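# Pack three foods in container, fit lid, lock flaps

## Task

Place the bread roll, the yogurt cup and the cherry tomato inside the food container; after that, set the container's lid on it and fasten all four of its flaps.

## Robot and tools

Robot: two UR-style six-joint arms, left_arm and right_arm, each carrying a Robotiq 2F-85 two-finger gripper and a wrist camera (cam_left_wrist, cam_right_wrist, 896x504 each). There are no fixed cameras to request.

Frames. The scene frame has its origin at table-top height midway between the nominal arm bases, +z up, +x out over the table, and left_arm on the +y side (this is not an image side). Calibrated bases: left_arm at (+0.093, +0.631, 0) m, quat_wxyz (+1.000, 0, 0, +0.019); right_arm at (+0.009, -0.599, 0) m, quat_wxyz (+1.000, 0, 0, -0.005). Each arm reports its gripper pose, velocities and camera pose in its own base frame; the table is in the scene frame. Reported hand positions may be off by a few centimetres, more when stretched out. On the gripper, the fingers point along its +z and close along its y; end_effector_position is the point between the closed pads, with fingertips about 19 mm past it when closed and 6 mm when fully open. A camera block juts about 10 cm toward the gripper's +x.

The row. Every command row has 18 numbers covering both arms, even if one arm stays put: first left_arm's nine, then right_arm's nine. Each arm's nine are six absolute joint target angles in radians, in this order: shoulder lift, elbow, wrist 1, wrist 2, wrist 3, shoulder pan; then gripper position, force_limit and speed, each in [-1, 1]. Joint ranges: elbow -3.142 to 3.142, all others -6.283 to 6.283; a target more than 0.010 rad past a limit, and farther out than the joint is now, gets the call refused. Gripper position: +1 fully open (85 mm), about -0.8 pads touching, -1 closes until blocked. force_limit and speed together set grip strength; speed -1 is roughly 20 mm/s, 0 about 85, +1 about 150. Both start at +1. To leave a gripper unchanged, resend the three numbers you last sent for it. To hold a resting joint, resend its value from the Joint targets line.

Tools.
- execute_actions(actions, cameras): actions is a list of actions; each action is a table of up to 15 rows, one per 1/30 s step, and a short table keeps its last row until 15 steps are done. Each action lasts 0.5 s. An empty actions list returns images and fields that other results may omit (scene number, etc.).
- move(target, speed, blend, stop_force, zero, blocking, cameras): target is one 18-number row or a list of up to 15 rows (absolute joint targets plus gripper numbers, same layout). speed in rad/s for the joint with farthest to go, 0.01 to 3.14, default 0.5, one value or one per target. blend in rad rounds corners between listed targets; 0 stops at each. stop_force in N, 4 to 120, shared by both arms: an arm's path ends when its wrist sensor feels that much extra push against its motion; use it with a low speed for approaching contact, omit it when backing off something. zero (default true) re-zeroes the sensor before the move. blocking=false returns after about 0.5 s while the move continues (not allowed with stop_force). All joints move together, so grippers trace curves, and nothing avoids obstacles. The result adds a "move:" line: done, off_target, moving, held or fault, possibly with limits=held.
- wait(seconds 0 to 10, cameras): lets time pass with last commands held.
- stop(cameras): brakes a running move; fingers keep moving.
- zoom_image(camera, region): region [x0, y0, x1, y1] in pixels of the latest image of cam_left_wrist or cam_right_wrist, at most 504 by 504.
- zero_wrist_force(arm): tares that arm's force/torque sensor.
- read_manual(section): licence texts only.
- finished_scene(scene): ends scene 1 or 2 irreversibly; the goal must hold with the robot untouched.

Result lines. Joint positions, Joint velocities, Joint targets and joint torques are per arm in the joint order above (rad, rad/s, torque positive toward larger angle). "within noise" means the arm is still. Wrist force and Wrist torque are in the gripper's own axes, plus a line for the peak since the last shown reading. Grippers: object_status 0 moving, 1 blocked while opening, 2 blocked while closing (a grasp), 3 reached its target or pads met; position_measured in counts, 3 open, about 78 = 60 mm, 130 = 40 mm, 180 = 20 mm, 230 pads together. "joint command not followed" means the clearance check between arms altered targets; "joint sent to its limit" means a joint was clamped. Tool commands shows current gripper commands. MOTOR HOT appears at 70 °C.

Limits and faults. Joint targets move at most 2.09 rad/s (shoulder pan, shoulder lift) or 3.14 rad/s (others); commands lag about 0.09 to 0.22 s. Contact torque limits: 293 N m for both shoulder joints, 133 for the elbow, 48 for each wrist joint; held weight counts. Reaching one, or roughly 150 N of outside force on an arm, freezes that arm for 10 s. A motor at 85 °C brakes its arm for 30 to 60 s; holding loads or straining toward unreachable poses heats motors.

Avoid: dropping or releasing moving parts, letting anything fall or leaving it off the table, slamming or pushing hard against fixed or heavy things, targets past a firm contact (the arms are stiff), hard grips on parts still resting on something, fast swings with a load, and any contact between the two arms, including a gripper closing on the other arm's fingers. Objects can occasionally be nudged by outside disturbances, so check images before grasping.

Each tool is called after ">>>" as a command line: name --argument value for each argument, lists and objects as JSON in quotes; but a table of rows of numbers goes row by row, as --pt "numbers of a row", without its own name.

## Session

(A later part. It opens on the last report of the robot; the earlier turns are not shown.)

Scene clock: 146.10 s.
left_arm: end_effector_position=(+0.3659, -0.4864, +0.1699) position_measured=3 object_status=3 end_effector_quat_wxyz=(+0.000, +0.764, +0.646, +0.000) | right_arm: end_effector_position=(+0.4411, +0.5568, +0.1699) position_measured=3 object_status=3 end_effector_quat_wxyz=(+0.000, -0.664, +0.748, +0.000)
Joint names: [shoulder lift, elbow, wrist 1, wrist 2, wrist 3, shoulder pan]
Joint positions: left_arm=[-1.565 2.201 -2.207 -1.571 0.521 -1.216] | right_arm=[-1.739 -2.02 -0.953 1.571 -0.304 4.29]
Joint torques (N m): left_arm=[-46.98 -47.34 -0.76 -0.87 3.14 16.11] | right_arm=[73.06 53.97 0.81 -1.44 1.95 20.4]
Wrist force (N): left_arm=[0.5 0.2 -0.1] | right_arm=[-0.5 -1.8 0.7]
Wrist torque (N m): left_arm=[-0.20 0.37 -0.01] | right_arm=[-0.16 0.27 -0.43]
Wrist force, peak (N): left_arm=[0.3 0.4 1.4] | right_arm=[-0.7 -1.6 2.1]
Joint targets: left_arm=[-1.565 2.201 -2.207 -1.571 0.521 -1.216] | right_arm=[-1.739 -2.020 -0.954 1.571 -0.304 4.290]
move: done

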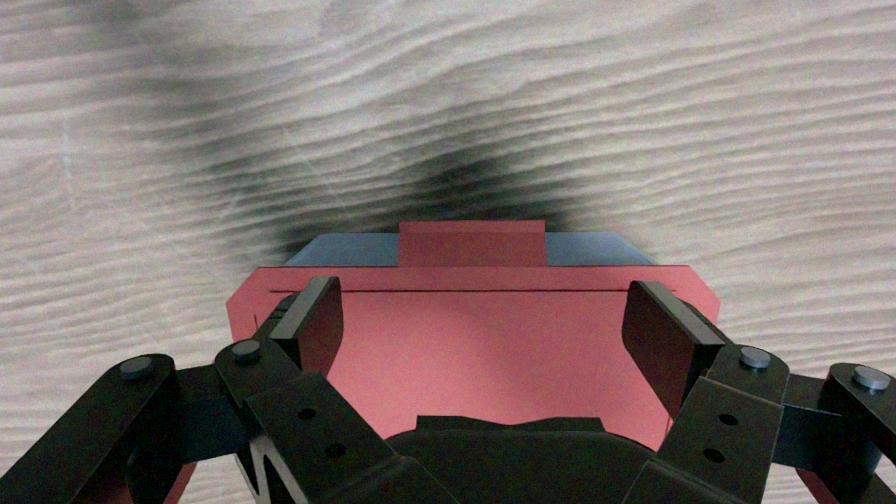

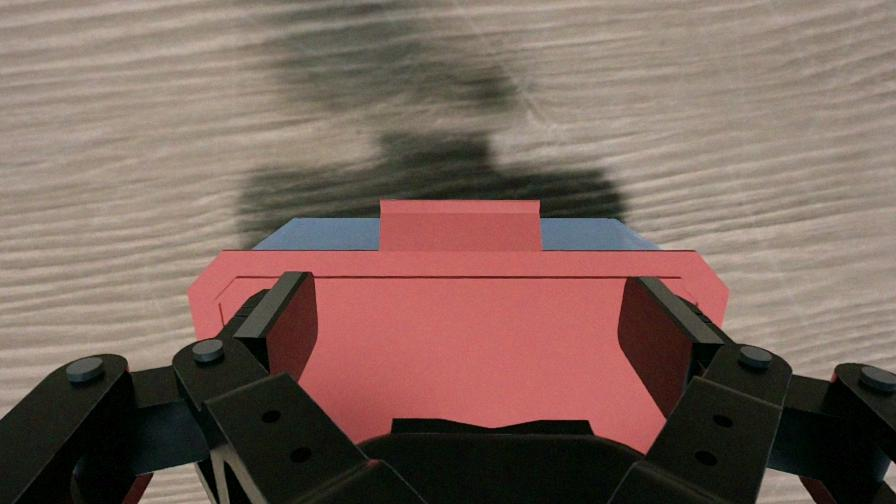

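>>> move --pt "-1.59501 2.23066 -2.20645 -1.5708 0.5446 -1.1929 -1 -1 0 -1.69865 -2.06814 -0.9456 1.5708 -0.3177 4.27604 -1 -1 0" --pt "-1.47877 2.30131 -2.39334 -1.5708 0.5446 -1.1929 -1 -1 0 -1.79943 -2.13123 -0.78173 1.5708 -0.3177 4.27604 -1 -1 0" --speed 0.25 --cameras '["cam_left_wrist","cam_right_wrist"]'

>>> move --target '[-1.4435,2.25996,-2.38726,-1.5708,0.5148,-1.2227,-1,-1,0,-1.83941,-2.07613,-0.79685,1.5708,-0.3023,4.29144,-1,-1,0]' --speed 0.03 --stop_force 15 --cameras '["cam_left_wrist","cam_right_wrist"]'

Scene clock: 149.07 s.
left_arm: end_effector_position=(+0.3703, -0.4609, +0.0881) position_measured=232 object_status=3 end_effector_quat_wxyz=(+0.000, +0.764, +0.646, +0.000) | right_arm: end_effector_position=(+0.4374, +0.5258, +0.0880) position_measured=232 object_status=3 end_effector_quat_wxyz=(+0.000, -0.664, +0.748, +0.000)
Joint names: [shoulder lift, elbow, wrist 1, wrist 2, wrist 3, shoulder pan]
Joint positions: left_arm=[-1.479 2.301 -2.393 -1.571 0.545 -1.193] | right_arm=[-1.799 -2.131 -0.782 1.571 -0.318 4.276]
Joint torques (N m): left_arm=[-26.26 -27.66 -7.07 -0.38 2.83 16.77] | right_arm=[46.69 28.31 7.72 -1.85 -2.25 -12.81]
Wrist force (N): left_arm=[0.4 0.7 0.2] | right_arm=[-0.5 -1.6 1.0]
Wrist torque (N m): left_arm=[-0.12 0.37 0.03] | right_arm=[-0.13 0.30 -0.31]
Wrist force, peak (N): left_arm=[0.3 0.5 1.5] | right_arm=[-1.9 -2.0 0.9]
Joint targets: left_arm=[-1.479 2.301 -2.393 -1.571 0.545 -1.193] | right_arm=[-1.799 -2.131 -0.782 1.571 -0.318 4.276]
move: done

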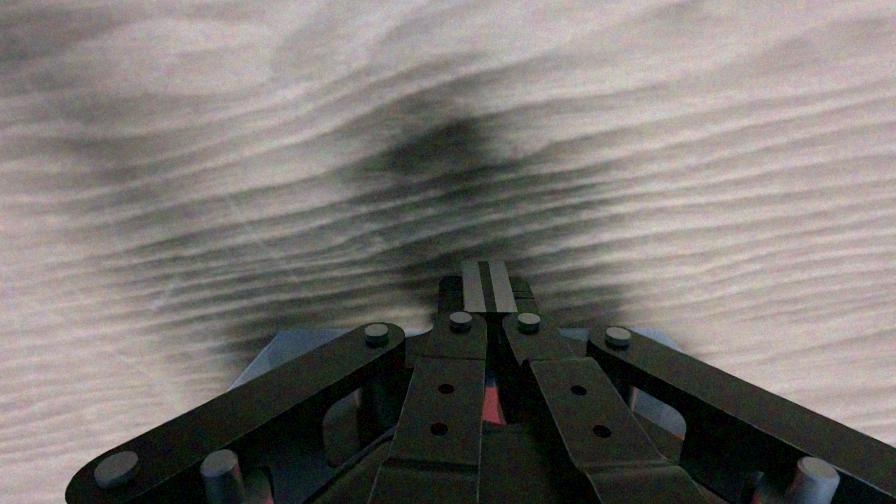

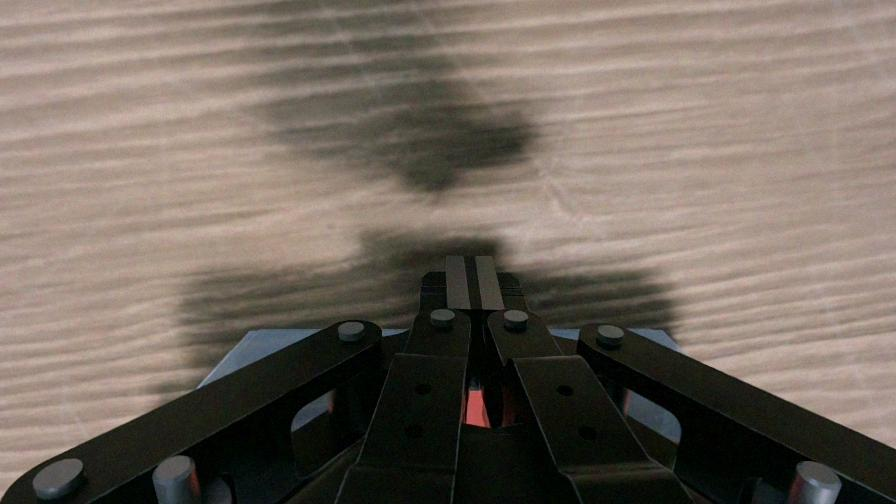

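Scene clock: 152.00 s.
left_arm: end_effector_position=(+0.3652, -0.4910, +0.0880) position_measured=232 object_status=3 end_effector_quat_wxyz=(+0.000, +0.764, +0.646, +0.000) | right_arm: end_effector_position=(+0.4410, +0.5563, +0.0880) position_measured=232 object_status=3 end_effector_quat_wxyz=(+0.000, -0.664, +0.748, +0.000)
Joint names: [shoulder lift, elbow, wrist 1, wrist 2, wrist 3, shoulder pan]
Joint positions: left_arm=[-1.447 2.264 -2.388 -1.571 0.518 -1.22] | right_arm=[-1.836 -2.082 -0.795 1.571 -0.304 4.29]
Joint torques (N m): left_arm=[-52.8 -32.48 -7.29 -4.31 3 11.82] | right_arm=[76.74 36.03 7.74 2.22 -2.26 -7.46]
Wrist force (N): left_arm=[8.1 0.7 2.4] | right_arm=[6.9 -1.3 2.3]
Wrist torque (N m): left_arm=[-0.13 0.49 0.05] | right_arm=[-0.12 0.47 -0.48]
Wrist force, peak (N): left_arm=[31.6 0.6 -5.0] | right_arm=[30.3 -1.1 -7.2]
Joint targets: left_arm=[-1.447 2.264 -2.388 -1.571 0.518 -1.220] | right_arm=[-1.836 -2.082 -0.795 1.571 -0.304 4.290]
move: contact (left_arm, right_arm)

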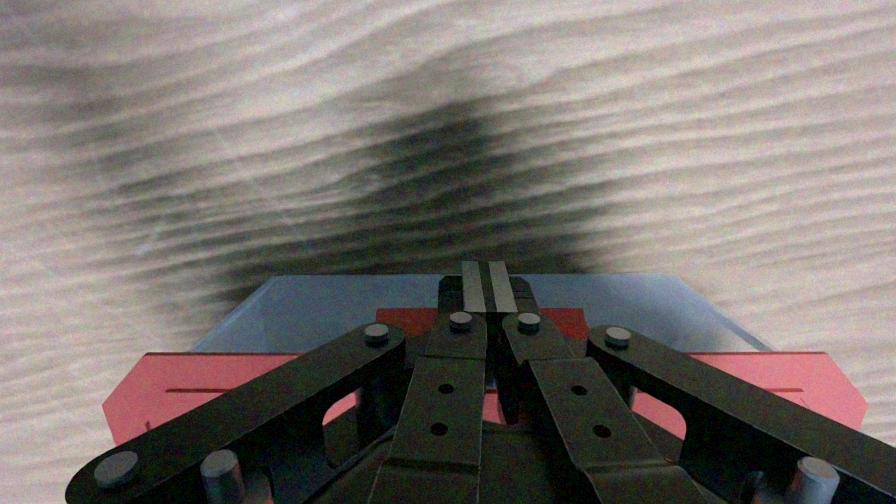

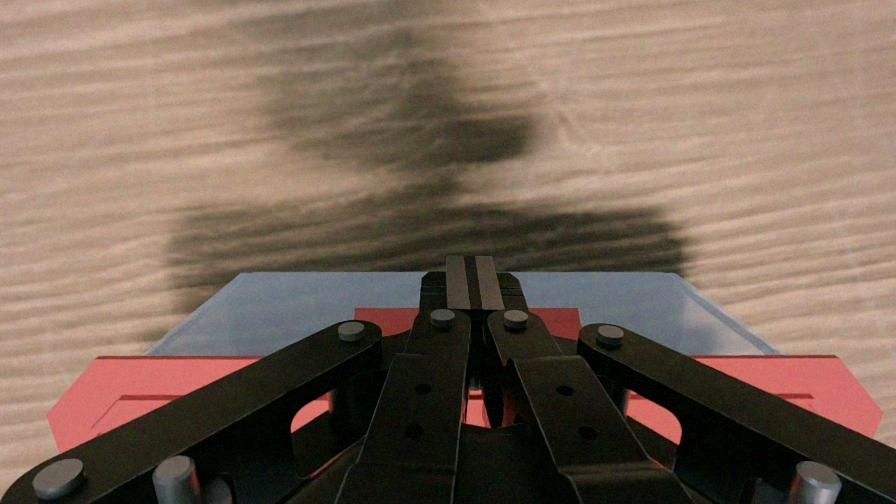

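>>> move --target '[-1.4435,2.25996,-2.38726,-1.5708,0.5148,-1.2227,-1,-1,0,-1.83941,-2.07613,-0.79685,1.5708,-0.3023,4.29144,-1,-1,0]' --speed 0.01 --stop_force 45

>>> move --pt "-1.47877 2.30131 -2.39334 -1.5708 0.5446 -1.1929 -1 -1 0 -1.79943 -2.13123 -0.78173 1.5708 -0.3177 4.27604 -1 -1 0" --pt "-1.59501 2.23066 -2.20645 -1.5708 0.5446 -1.1929 -1 -1 0 -1.69865 -2.06814 -0.9456 1.5708 -0.3177 4.27604 -1 -1 0" --speed 0.2 --cameras '["cam_left_wrist","cam_right_wrist"]'

Scene clock: 153.60 s.
left_arm: end_effector_position=(+0.3651, -0.4920, +0.0879) position_measured=232 object_status=3 end_effector_quat_wxyz=(+0.000, +0.763, +0.646, +0.000) | right_arm: end_effector_position=(+0.4412, +0.5574, +0.0879) position_measured=232 object_status=3 end_effector_quat_wxyz=(+0.000, -0.664, +0.748, +0.000)
Joint names: [shoulder lift, elbow, wrist 1, wrist 2, wrist 3, shoulder pan]
Joint positions: left_arm=[-1.446 2.263 -2.387 -1.571 0.517 -1.221] | right_arm=[-1.837 -2.08 -0.796 1.571 -0.303 4.29]
Joint torques (N m): left_arm=[-47.87 -50.2 -17.25 -10.46 2.93 -9.67] | right_arm=[67.21 56.72 21.12 3.33 -1.59 5.93]
Wrist force (N): left_arm=[54.0 1.0 -14.8] | right_arm=[53.7 -0.2 -16.7]
Wrist torque (N m): left_arm=[-0.17 0.43 0.05] | right_arm=[-0.09 0.69 -0.57]
Wrist force, peak (N): left_arm=[63.4 0.1 -19.6] | right_arm=[60.8 0.7 -22.2]
Joint targets: left_arm=[-1.446 2.263 -2.387 -1.571 0.517 -1.221] | right_arm=[-1.837 -2.080 -0.796 1.571 -0.303 4.290]
move: contact (left_arm, right_arm)

Scene clock: 155.80 s.
left_arm: end_effector_position=(+0.3703, -0.4608, +0.1699) position_measured=232 object_status=3 end_effector_quat_wxyz=(+0.000, +0.764, +0.646, +0.000) | right_arm: end_effector_position=(+0.4374, +0.5258, +0.1699) position_measured=232 object_status=3 end_effector_quat_wxyz=(+0.000, -0.664, +0.748, +0.000)
Joint names: [shoulder lift, elbow, wrist 1, wrist 2, wrist 3, shoulder pan]
Joint positions: left_arm=[-1.595 2.231 -2.207 -1.571 0.545 -1.193] | right_arm=[-1.699 -2.068 -0.945 1.571 -0.318 4.276]
Joint torques (N m): left_arm=[-48.92 -46.71 0.13 3.01 3.17 13.83] | right_arm=[63.49 53.69 1.15 -1.01 -2.86 -9.88]
Wrist force (N): left_arm=[0.1 0.6 0.1] | right_arm=[-0.9 -2.1 1.4]
Wrist torque (N m): left_arm=[-0.13 0.43 0.00] | right_arm=[-0.23 0.37 -0.32]
Wrist force, peak (N): left_arm=[53.9 1.0 -14.8] | right_arm=[53.8 0.2 -15.6]
Joint targets: left_arm=[-1.595 2.231 -2.206 -1.571 0.545 -1.193] | right_arm=[-1.699 -2.068 -0.946 1.571 -0.318 4.276]
move: done

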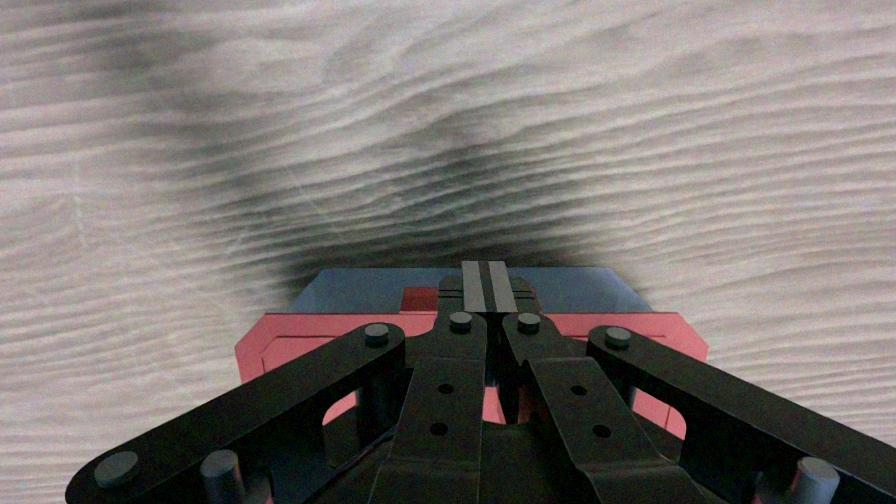

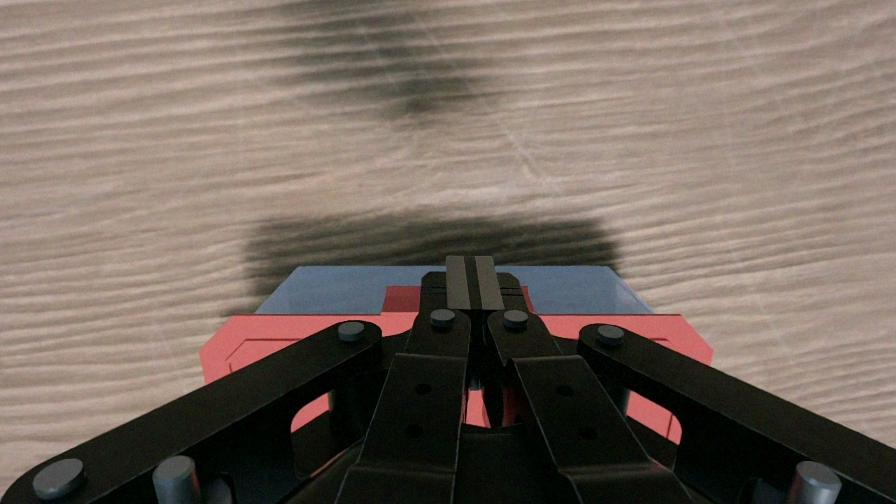

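>>> move --target '[-1.58983,2.22563,-2.2066,-1.5708,-1.386,-1.55268,-1,-1,0,-1.99933,-1.66246,-1.0506,1.5708,-2.0244,4.14008,-1,-1,0]' --speed 0.7 --cameras '["cam_left_wrist","cam_right_wrist"]'

Scene clock: 159.87 s.
left_arm: end_effector_position=(+0.1844, -0.5648, +0.1700) position_measured=232 object_status=3 end_effector_quat_wxyz=(+0.000, +0.083, +0.997, +0.000) | right_arm: end_effector_position=(+0.6178, +0.6374, +0.1700) position_measured=232 object_status=3 end_effector_quat_wxyz=(+0.000, +0.998, -0.059, +0.000)
Joint names: [shoulder lift, elbow, wrist 1, wrist 2, wrist 3, shoulder pan]
Joint positions: left_arm=[-1.59 2.226 -2.207 -1.571 -1.386 -1.553] | right_arm=[-1.999 -1.662 -1.051 1.571 -2.024 4.14]
Joint torques (N m): left_arm=[-22.67 -47.89 -7.08 0.76 -3.1 -15.42] | right_arm=[69.67 57.9 1.29 -0.62 -2.27 -11.23]
Wrist force (N): left_arm=[0.6 0.7 0.0] | right_arm=[-1.3 -2.1 1.3]
Wrist torque (N m): left_arm=[-0.11 0.35 0.12] | right_arm=[-0.19 0.38 -0.28]
Wrist force, peak (N): left_arm=[1.2 0.4 0.4] | right_arm=[-1.8 -3.3 1.0]
Joint targets: left_arm=[-1.590 2.226 -2.207 -1.571 -1.386 -1.553] | right_arm=[-1.999 -1.662 -1.051 1.571 -2.024 4.140]
move: done

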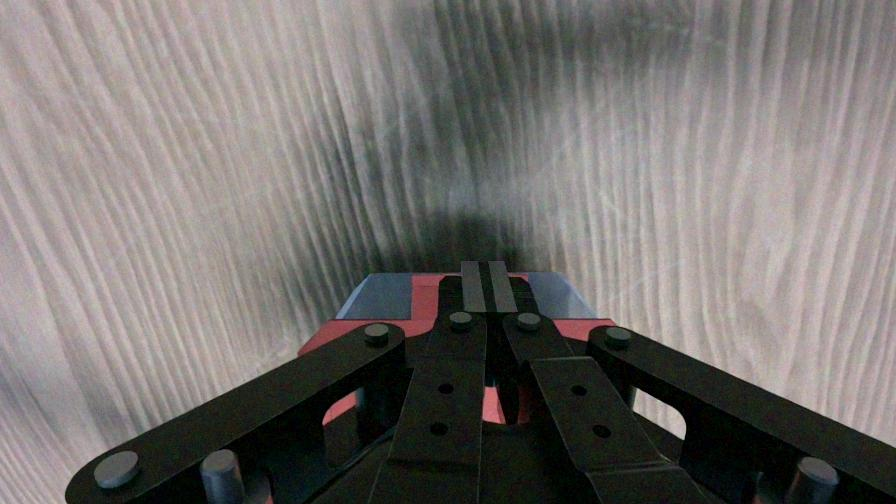

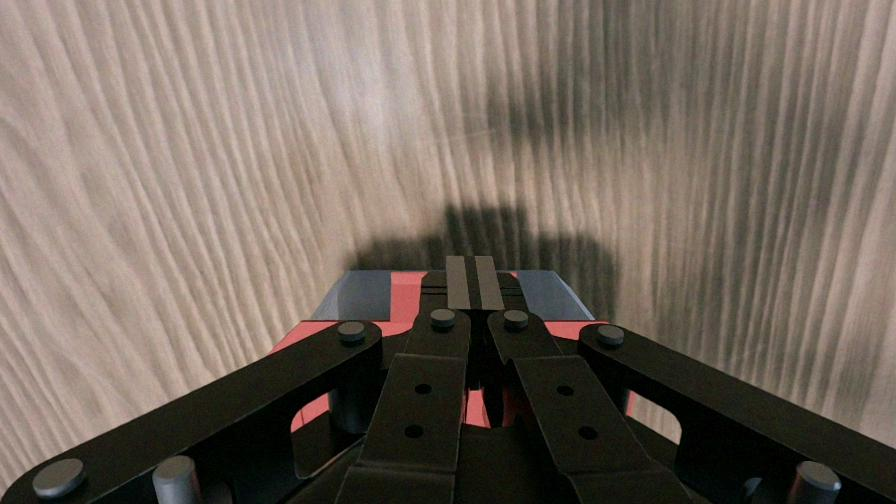

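>>> move --target '[-1.5758,2.21185,-2.20685,-1.5708,-1.35685,-1.52354,-1,-1,0,-1.98455,-1.68473,-1.04311,1.5708,-2.00677,4.15772,-1,-1,0]' --speed 0.1

>>> move --target '[-1.46168,2.28148,-2.3906,-1.5708,-1.35685,-1.52354,-1,-1,0,-2.06017,-1.73956,-0.91266,1.5708,-2.00677,4.15772,-1,-1,0]' --speed 0.08 --stop_force 15 --cameras '["cam_left_wrist","cam_right_wrist"]'

Scene clock: 161.07 s.
left_arm: end_effector_position=(+0.2011, -0.5677, +0.1700) position_measured=232 object_status=3 end_effector_quat_wxyz=(+0.000, +0.083, +0.997, +0.000) | right_arm: end_effector_position=(+0.6010, +0.6393, +0.1700) position_measured=232 object_status=3 end_effector_quat_wxyz=(+0.000, +0.998, -0.059, +0.000)
Joint names: [shoulder lift, elbow, wrist 1, wrist 2, wrist 3, shoulder pan]
Joint positions: left_arm=[-1.576 2.212 -2.207 -1.571 -1.357 -1.524] | right_arm=[-1.985 -1.685 -1.043 1.571 -2.007 4.158]
Joint torques (N m): left_arm=[-23.53 -47.44 -6.84 -0.32 3.14 15.2] | right_arm=[91.84 35.65 8.11 -0.81 2.44 17.98]
Wrist force (N): left_arm=[0.9 0.7 0.0] | right_arm=[-1.2 -2.9 1.2]
Wrist torque (N m): left_arm=[-0.11 0.30 -0.01] | right_arm=[-0.31 0.36 -0.41]
Wrist force, peak (N): left_arm=[1.1 0.6 0.5] | right_arm=[-2.0 -2.8 1.5]
Joint targets: left_arm=[-1.576 2.212 -2.207 -1.571 -1.357 -1.524] | right_arm=[-1.985 -1.685 -1.043 1.571 -2.007 4.158]
move: done

Scene clock: 164.30 s.
left_arm: end_effector_position=(+0.2012, -0.5677, +0.0880) position_measured=232 object_status=3 end_effector_quat_wxyz=(+0.000, +0.083, +0.997, +0.000) | right_arm: end_effector_position=(+0.6010, +0.6394, +0.0880) position_measured=232 object_status=3 end_effector_quat_wxyz=(+0.000, +0.998, -0.059, +0.000)
Joint names: [shoulder lift, elbow, wrist 1, wrist 2, wrist 3, shoulder pan]
Joint positions: left_arm=[-1.462 2.281 -2.391 -1.571 -1.357 -1.524] | right_arm=[-2.06 -1.74 -0.913 1.571 -2.007 4.158]
Joint torques (N m): left_arm=[-27.34 -27.66 -7.14 -1.9 3 14.83] | right_arm=[71.94 31.49 8.3 -0.63 1.82 17.09]
Wrist force (N): left_arm=[0.1 0.9 0.3] | right_arm=[-0.9 -2.1 1.5]
Wrist torque (N m): left_arm=[-0.08 0.42 0.02] | right_arm=[-0.19 0.32 -0.38]
Wrist force, peak (N): left_arm=[0.6 0.9 0.6] | right_arm=[-1.2 -3.2 1.5]
Joint targets: left_arm=[-1.462 2.281 -2.391 -1.571 -1.357 -1.524] | right_arm=[-2.060 -1.740 -0.913 1.571 -2.007 4.158]
move: done

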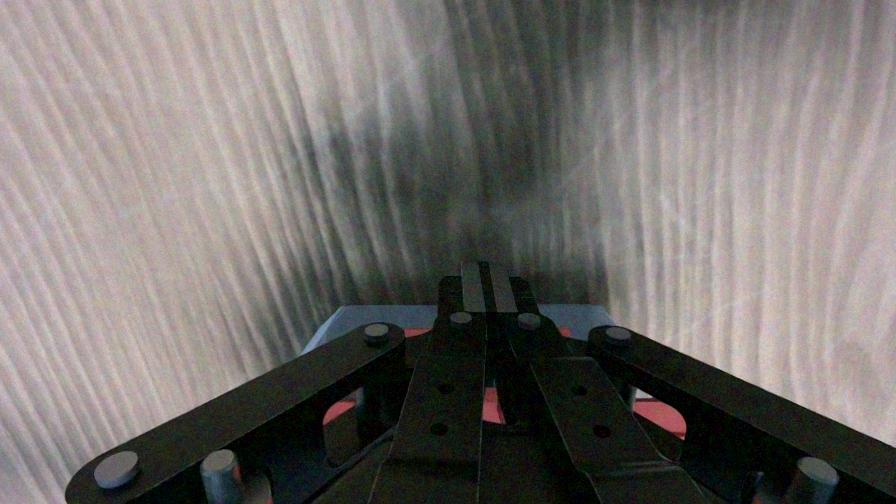

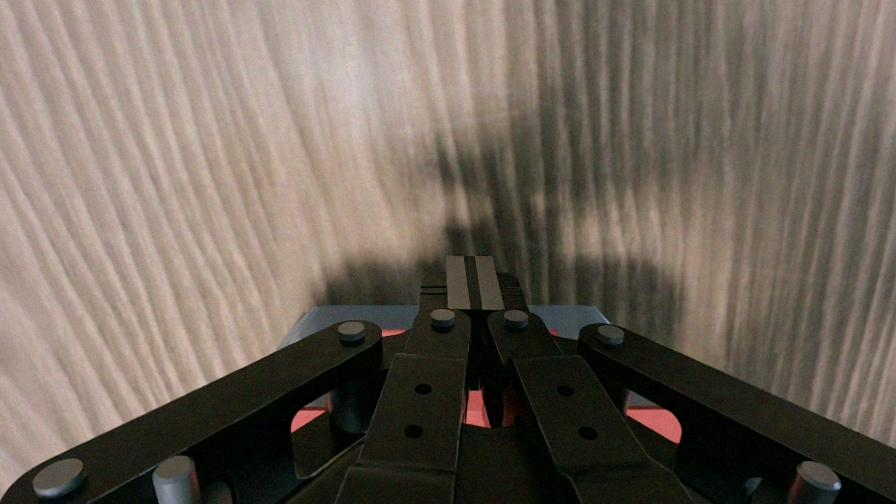

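>>> move --target '[-1.44797,2.26528,-2.38811,-1.5708,-1.32672,-1.49341,-1,-1,0,-2.04602,-1.76268,-0.90369,1.5708,-1.98757,4.17692,-1,-1,0]' --speed 0.02 --stop_force 35 --cameras '["cam_left_wrist","cam_right_wrist"]'

Scene clock: 166.70 s.
left_arm: end_effector_position=(+0.2186, -0.5707, +0.0880) position_measured=232 object_status=3 end_effector_quat_wxyz=(+0.000, +0.083, +0.997, +0.000) | right_arm: end_effector_position=(+0.5834, +0.6414, +0.0880) position_measured=232 object_status=3 end_effector_quat_wxyz=(+0.000, +0.998, -0.059, +0.000)
Joint names: [shoulder lift, elbow, wrist 1, wrist 2, wrist 3, shoulder pan]
Joint positions: left_arm=[-1.448 2.265 -2.388 -1.571 -1.327 -1.494] | right_arm=[-2.046 -1.762 -0.904 1.57 -1.988 4.177]
Joint torques (N m): left_arm=[-45.24 -36.58 -3.96 8.52 -2.01 2.97] | right_arm=[81.3 37 2.03 8.98 -0.59 20.87]
Wrist force (N): left_arm=[39.0 1.2 0.1] | right_arm=[36.3 -3.1 3.7]
Wrist torque (N m): left_arm=[-0.11 0.50 -0.08] | right_arm=[-0.39 0.67 -0.47]
Wrist force, peak (N): left_arm=[39.1 1.0 0.1] | right_arm=[36.9 -2.8 4.2]
Joint targets: left_arm=[-1.448 2.266 -2.388 -1.571 -1.327 -1.494] | right_arm=[-2.046 -1.762 -0.904 1.570 -1.988 4.177]
move: contact (left_arm, right_arm)

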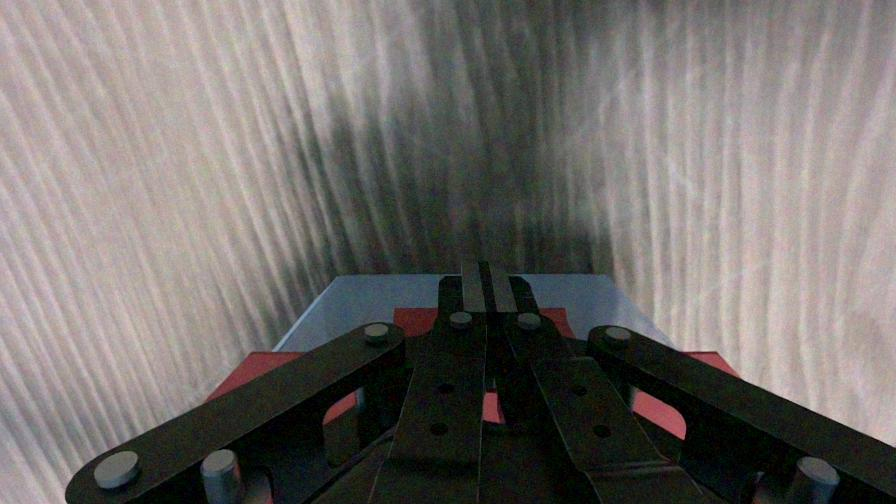

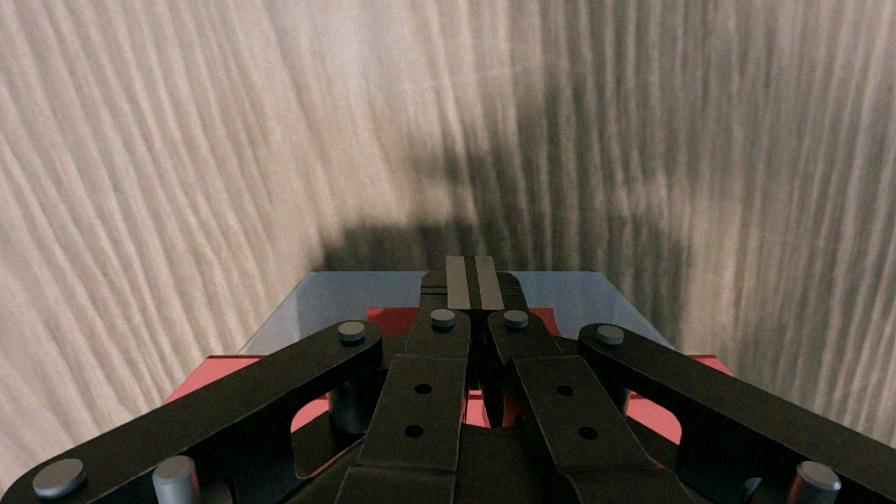

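>>> move --target '[-1.44632,2.26334,-2.38781,-1.5708,-1.3231,-1.48979,-1,-1,0,-2.04432,-1.76545,-0.90261,1.5708,-1.98527,4.17922,-1,-1,0]' --speed 0.01 --stop_force 50 --zero false

>>> move --pt "-1.47412 2.29595 -2.39263 -1.5708 -1.386 -1.55268 -1 -1 0 -2.07381 -1.71712 -0.92146 1.5708 -2.0244 4.14008 -1 -1 0" --pt "-1.58983 2.22563 -2.2066 -1.5708 -1.386 -1.55268 -1 -1 0 -1.99933 -1.66246 -1.0506 1.5708 -2.0244 4.14008 -1 -1 0" --speed 0.2 --cameras '["cam_left_wrist","cam_right_wrist"]'

Scene clock: 167.77 s.
left_arm: end_effector_position=(+0.2187, -0.5707, +0.0880) position_measured=232 object_status=3 end_effector_quat_wxyz=(+0.000, +0.083, +0.997, +0.000) | right_arm: end_effector_position=(+0.5829, +0.6415, +0.0880) position_measured=232 object_status=3 end_effector_quat_wxyz=(+0.000, +0.998, -0.059, +0.000)
Joint names: [shoulder lift, elbow, wrist 1, wrist 2, wrist 3, shoulder pan]
Joint positions: left_arm=[-1.448 2.265 -2.388 -1.571 -1.327 -1.494] | right_arm=[-2.046 -1.763 -0.903 1.57 -1.987 4.177]
Joint torques (N m): left_arm=[-38.81 -43.51 -4.16 13.57 1.13 18.54] | right_arm=[75.28 35.86 -0.73 11.99 -0.86 26.88]
Wrist force (N): left_arm=[53.7 0.9 -1.1] | right_arm=[51.8 -2.3 3.6]
Wrist torque (N m): left_arm=[-0.10 0.61 -0.07] | right_arm=[-0.26 0.74 -0.48]
Wrist force, peak (N): left_arm=[53.9 0.9 -0.9] | right_arm=[51.8 -2.3 3.6]
Joint targets: left_arm=[-1.448 2.265 -2.388 -1.571 -1.327 -1.494] | right_arm=[-2.046 -1.763 -0.903 1.570 -1.987 4.177]
move: contact (left_arm), contact (right_arm; braked when a check withheld steps of left_arm); limits=held
joint command not followed: on one or more control steps a check withheld the commanded joint targets of the left arm, and it was not sent them on those steps.
cause: the commanded joint targets, or the way to them, would bring a part of the robot too close to another arm (a part of this arm just beyond the wrist 2 and a part of the right arm just beyond the elbow, along the way the arms are being sent, or toward where that arm still pushes).

Scene clock: 169.97 s.
left_arm: end_effector_position=(+0.1844, -0.5648, +0.1699) position_measured=232 object_status=3 end_effector_quat_wxyz=(+0.000, +0.083, +0.997, +0.000) | right_arm: end_effector_position=(+0.6178, +0.6374, +0.1699) position_measured=232 object_status=3 end_effector_quat_wxyz=(+0.000, +0.998, -0.059, +0.000)
Joint names: [shoulder lift, elbow, wrist 1, wrist 2, wrist 3, shoulder pan]
Joint positions: left_arm=[-1.59 2.226 -2.207 -1.571 -1.386 -1.553] | right_arm=[-1.999 -1.663 -1.05 1.571 -2.024 4.14]
Joint torques (N m): left_arm=[-45.25 -47.18 -1.28 -2.21 -3.33 -17.95] | right_arm=[94.76 57.05 1.56 -0.12 -2.83 -13.81]
Wrist force (N): left_arm=[0.5 0.4 0.2] | right_arm=[-1.2 -1.3 1.6]
Wrist torque (N m): left_arm=[-0.15 0.35 0.12] | right_arm=[-0.05 0.36 -0.28]
Wrist force, peak (N): left_arm=[53.8 0.7 -1.0] | right_arm=[51.7 -2.9 2.6]
Joint targets: left_arm=[-1.590 2.226 -2.207 -1.571 -1.386 -1.553] | right_arm=[-1.999 -1.662 -1.051 1.571 -2.024 4.140]
move: done

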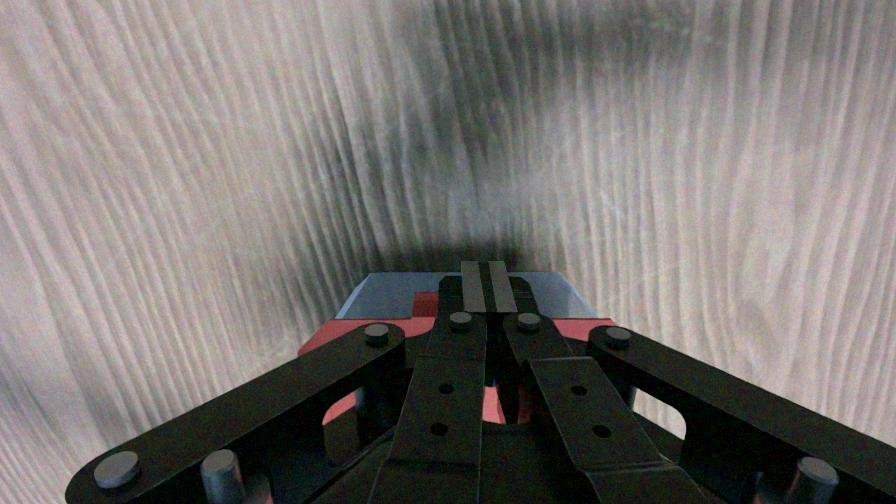

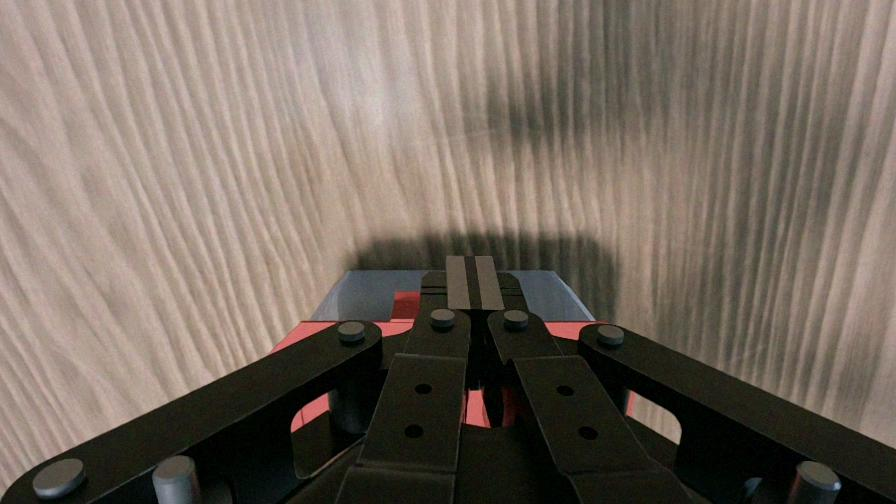

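>>> move --target '[-1.60456,2.32986,-2.2961,-1.5708,-1.56812,-1.73481,1,-1,0,-2.12422,-1.54557,-1.0426,1.5708,-2.12151,4.04297,1,-1,0]' --speed 0.3 --cameras '["cam_left_wrist","cam_right_wrist"]'

>>> zoom_image --camera "cam_right_wrist" --region '[300, 200, 620, 400]'

>>> zoom_image --camera "cam_left_wrist" --region '[320, 200, 640, 400]'

Scene clock: 171.70 s.
left_arm: end_effector_position=(+0.0858, -0.5482, +0.1300) position_measured=3 object_status=0 end_effector_quat_wxyz=(+0.000, +0.083, +0.997, +0.000) | right_arm: end_effector_position=(+0.7171, +0.6256, +0.1300) position_measured=3 object_status=0 end_effector_quat_wxyz=(+0.000, +0.998, -0.059, +0.000)
Joint names: [shoulder lift, elbow, wrist 1, wrist 2, wrist 3, shoulder pan]
Joint positions: left_arm=[-1.605 2.33 -2.296 -1.571 -1.568 -1.735] | right_arm=[-2.124 -1.546 -1.043 1.571 -2.122 4.043]
Joint torques (N m): left_arm=[-43.69 -31.08 -7.13 -0.98 -2.97 -16.77] | right_arm=[77.45 56.46 8.42 0.02 -2.92 -11.54]
Wrist force (N): left_arm=[0.2 0.5 0.2] | right_arm=[-0.7 -0.7 1.2]
Wrist torque (N m): left_arm=[-0.13 0.41 0.12] | right_arm=[0.04 0.32 -0.28]
Wrist force, peak (N): left_arm=[2.4 0.4 1.0] | right_arm=[-2.4 -2.2 0.0]
Joint targets: left_arm=[-1.605 2.330 -2.296 -1.571 -1.568 -1.735] | right_arm=[-2.124 -1.546 -1.043 1.571 -2.122 4.043]
move: done

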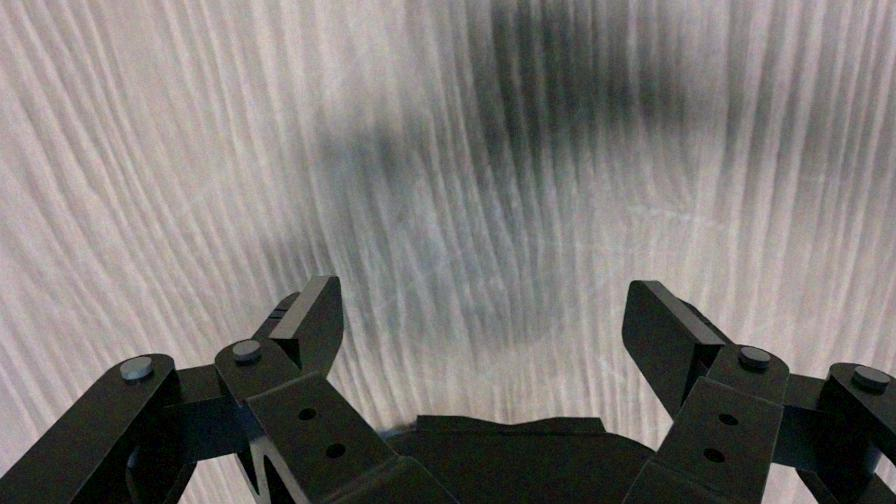

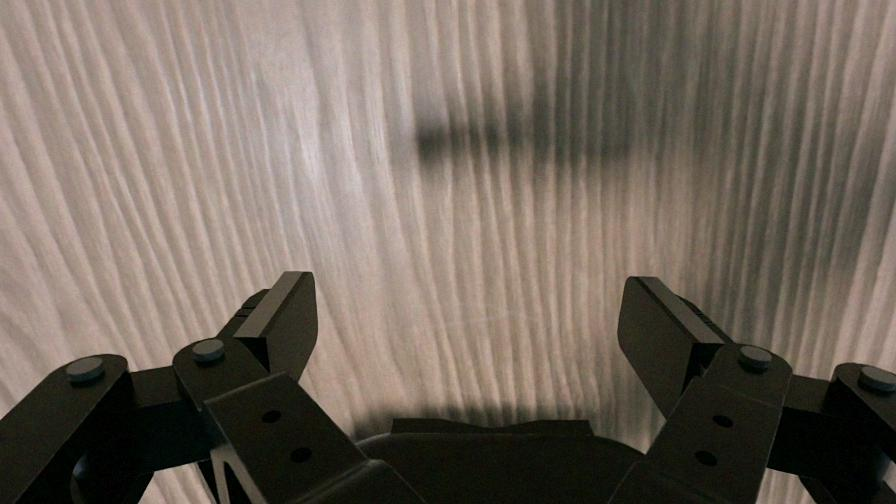

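Scaled by 1.575 from the camera's 896x504 image, which has a finer 1280x720 frame.

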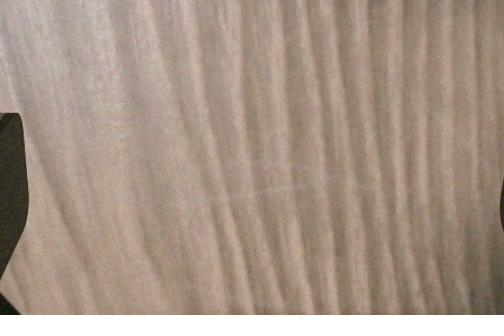

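Scaled by 1.575 from the camera's 896x504 image, which has a finer 1280x720 frame.

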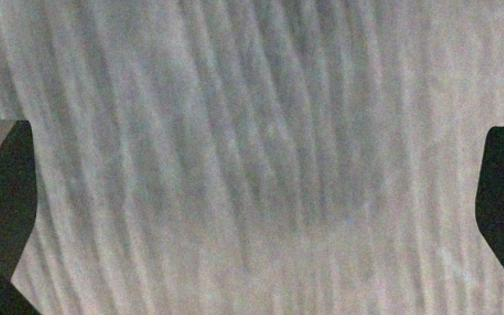

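>>> move --target '[-1.60456,2.32986,-2.2961,-1.5708,-1.56812,-1.73481,1,-1,0,-2.3544,-1.2223,-1.625,2.0907,-2.391,3.9067,1,-1,0]' --speed 0.5 --cameras '["cam_right_wrist"]'

>>> zoom_image --camera "cam_right_wrist" --region '[300, 60, 620, 240]'

Scene clock: 173.97 s.
left_arm: end_effector_position=(+0.0858, -0.5482, +0.1300) position_measured=3 object_status=3 end_effector_quat_wxyz=(+0.000, +0.083, +0.997, +0.000) | right_arm: end_effector_position=(+0.7015, +0.6277, +0.1000) position_measured=3 object_status=3 end_effector_quat_wxyz=(-0.020, +0.938, -0.055, -0.341)
Joint names: [shoulder lift, elbow, wrist 1, wrist 2, wrist 3, shoulder pan]
Joint positions: left_arm=[-1.605 2.33 -2.296 -1.571 -1.568 -1.735] | right_arm=[-2.354 -1.222 -1.625 2.091 -2.391 3.907]
Joint torques (N m): left_arm=[-40.99 -30.13 -6.92 0.98 -2.88 -15.23] | right_arm=[94.44 57.1 -0.65 3.18 -2.29 -12.83]
Wrist force (N): left_arm=[0.4 0.7 0.4] | right_arm=[-0.9 -1.6 -0.1]
Wrist torque (N m): left_arm=[-0.08 0.37 0.12] | right_arm=[-0.08 0.46 -0.40]
Wrist force, peak (N): left_arm=[0.6 0.5 0.9] | right_arm=[-0.8 -2.0 1.7]
Joint targets: left_arm=[-1.605 2.330 -2.296 -1.571 -1.568 -1.735] | right_arm=[-2.354 -1.222 -1.625 2.091 -2.391 3.907]
move: done
Images, in order (width x height): cam_right_wrist 896x504.

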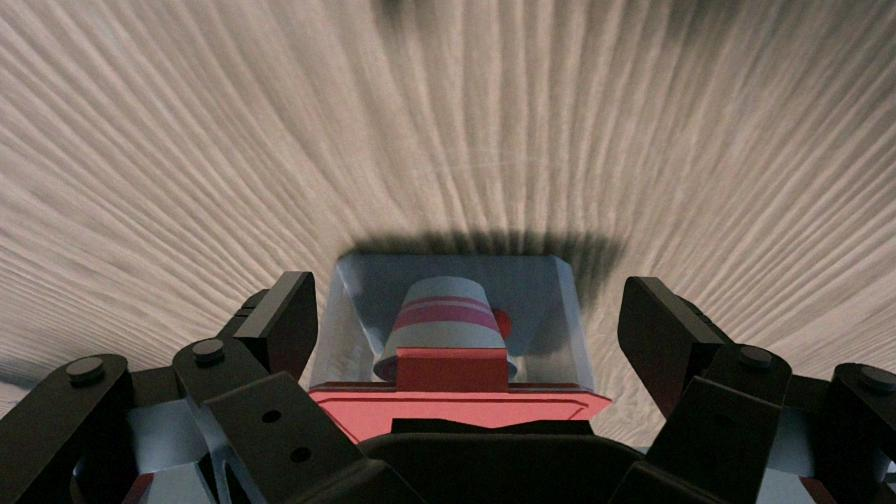

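Scaled by 1.575 from the camera's 896x504 image, which has a finer 1280x720 frame.

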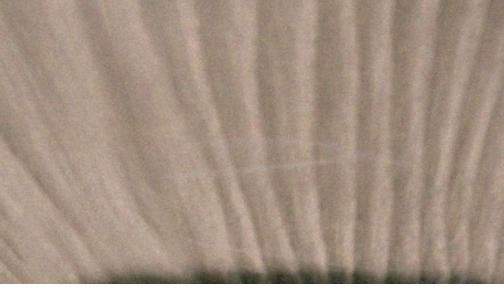

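>>> zoom_image --camera "cam_right_wrist" --region '[310, 240, 610, 440]'

Scaled by 1.680 from the camera's 896x504 image, which has a finer 1280x720 frame.

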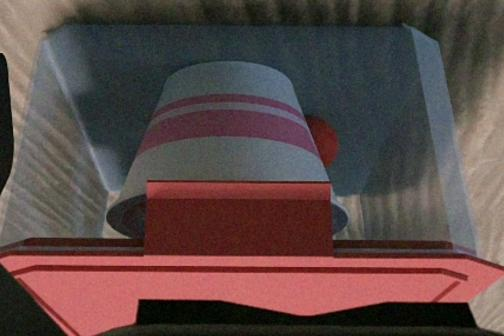

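>>> finished_scene --scene 1

The scene is finished: the task was done.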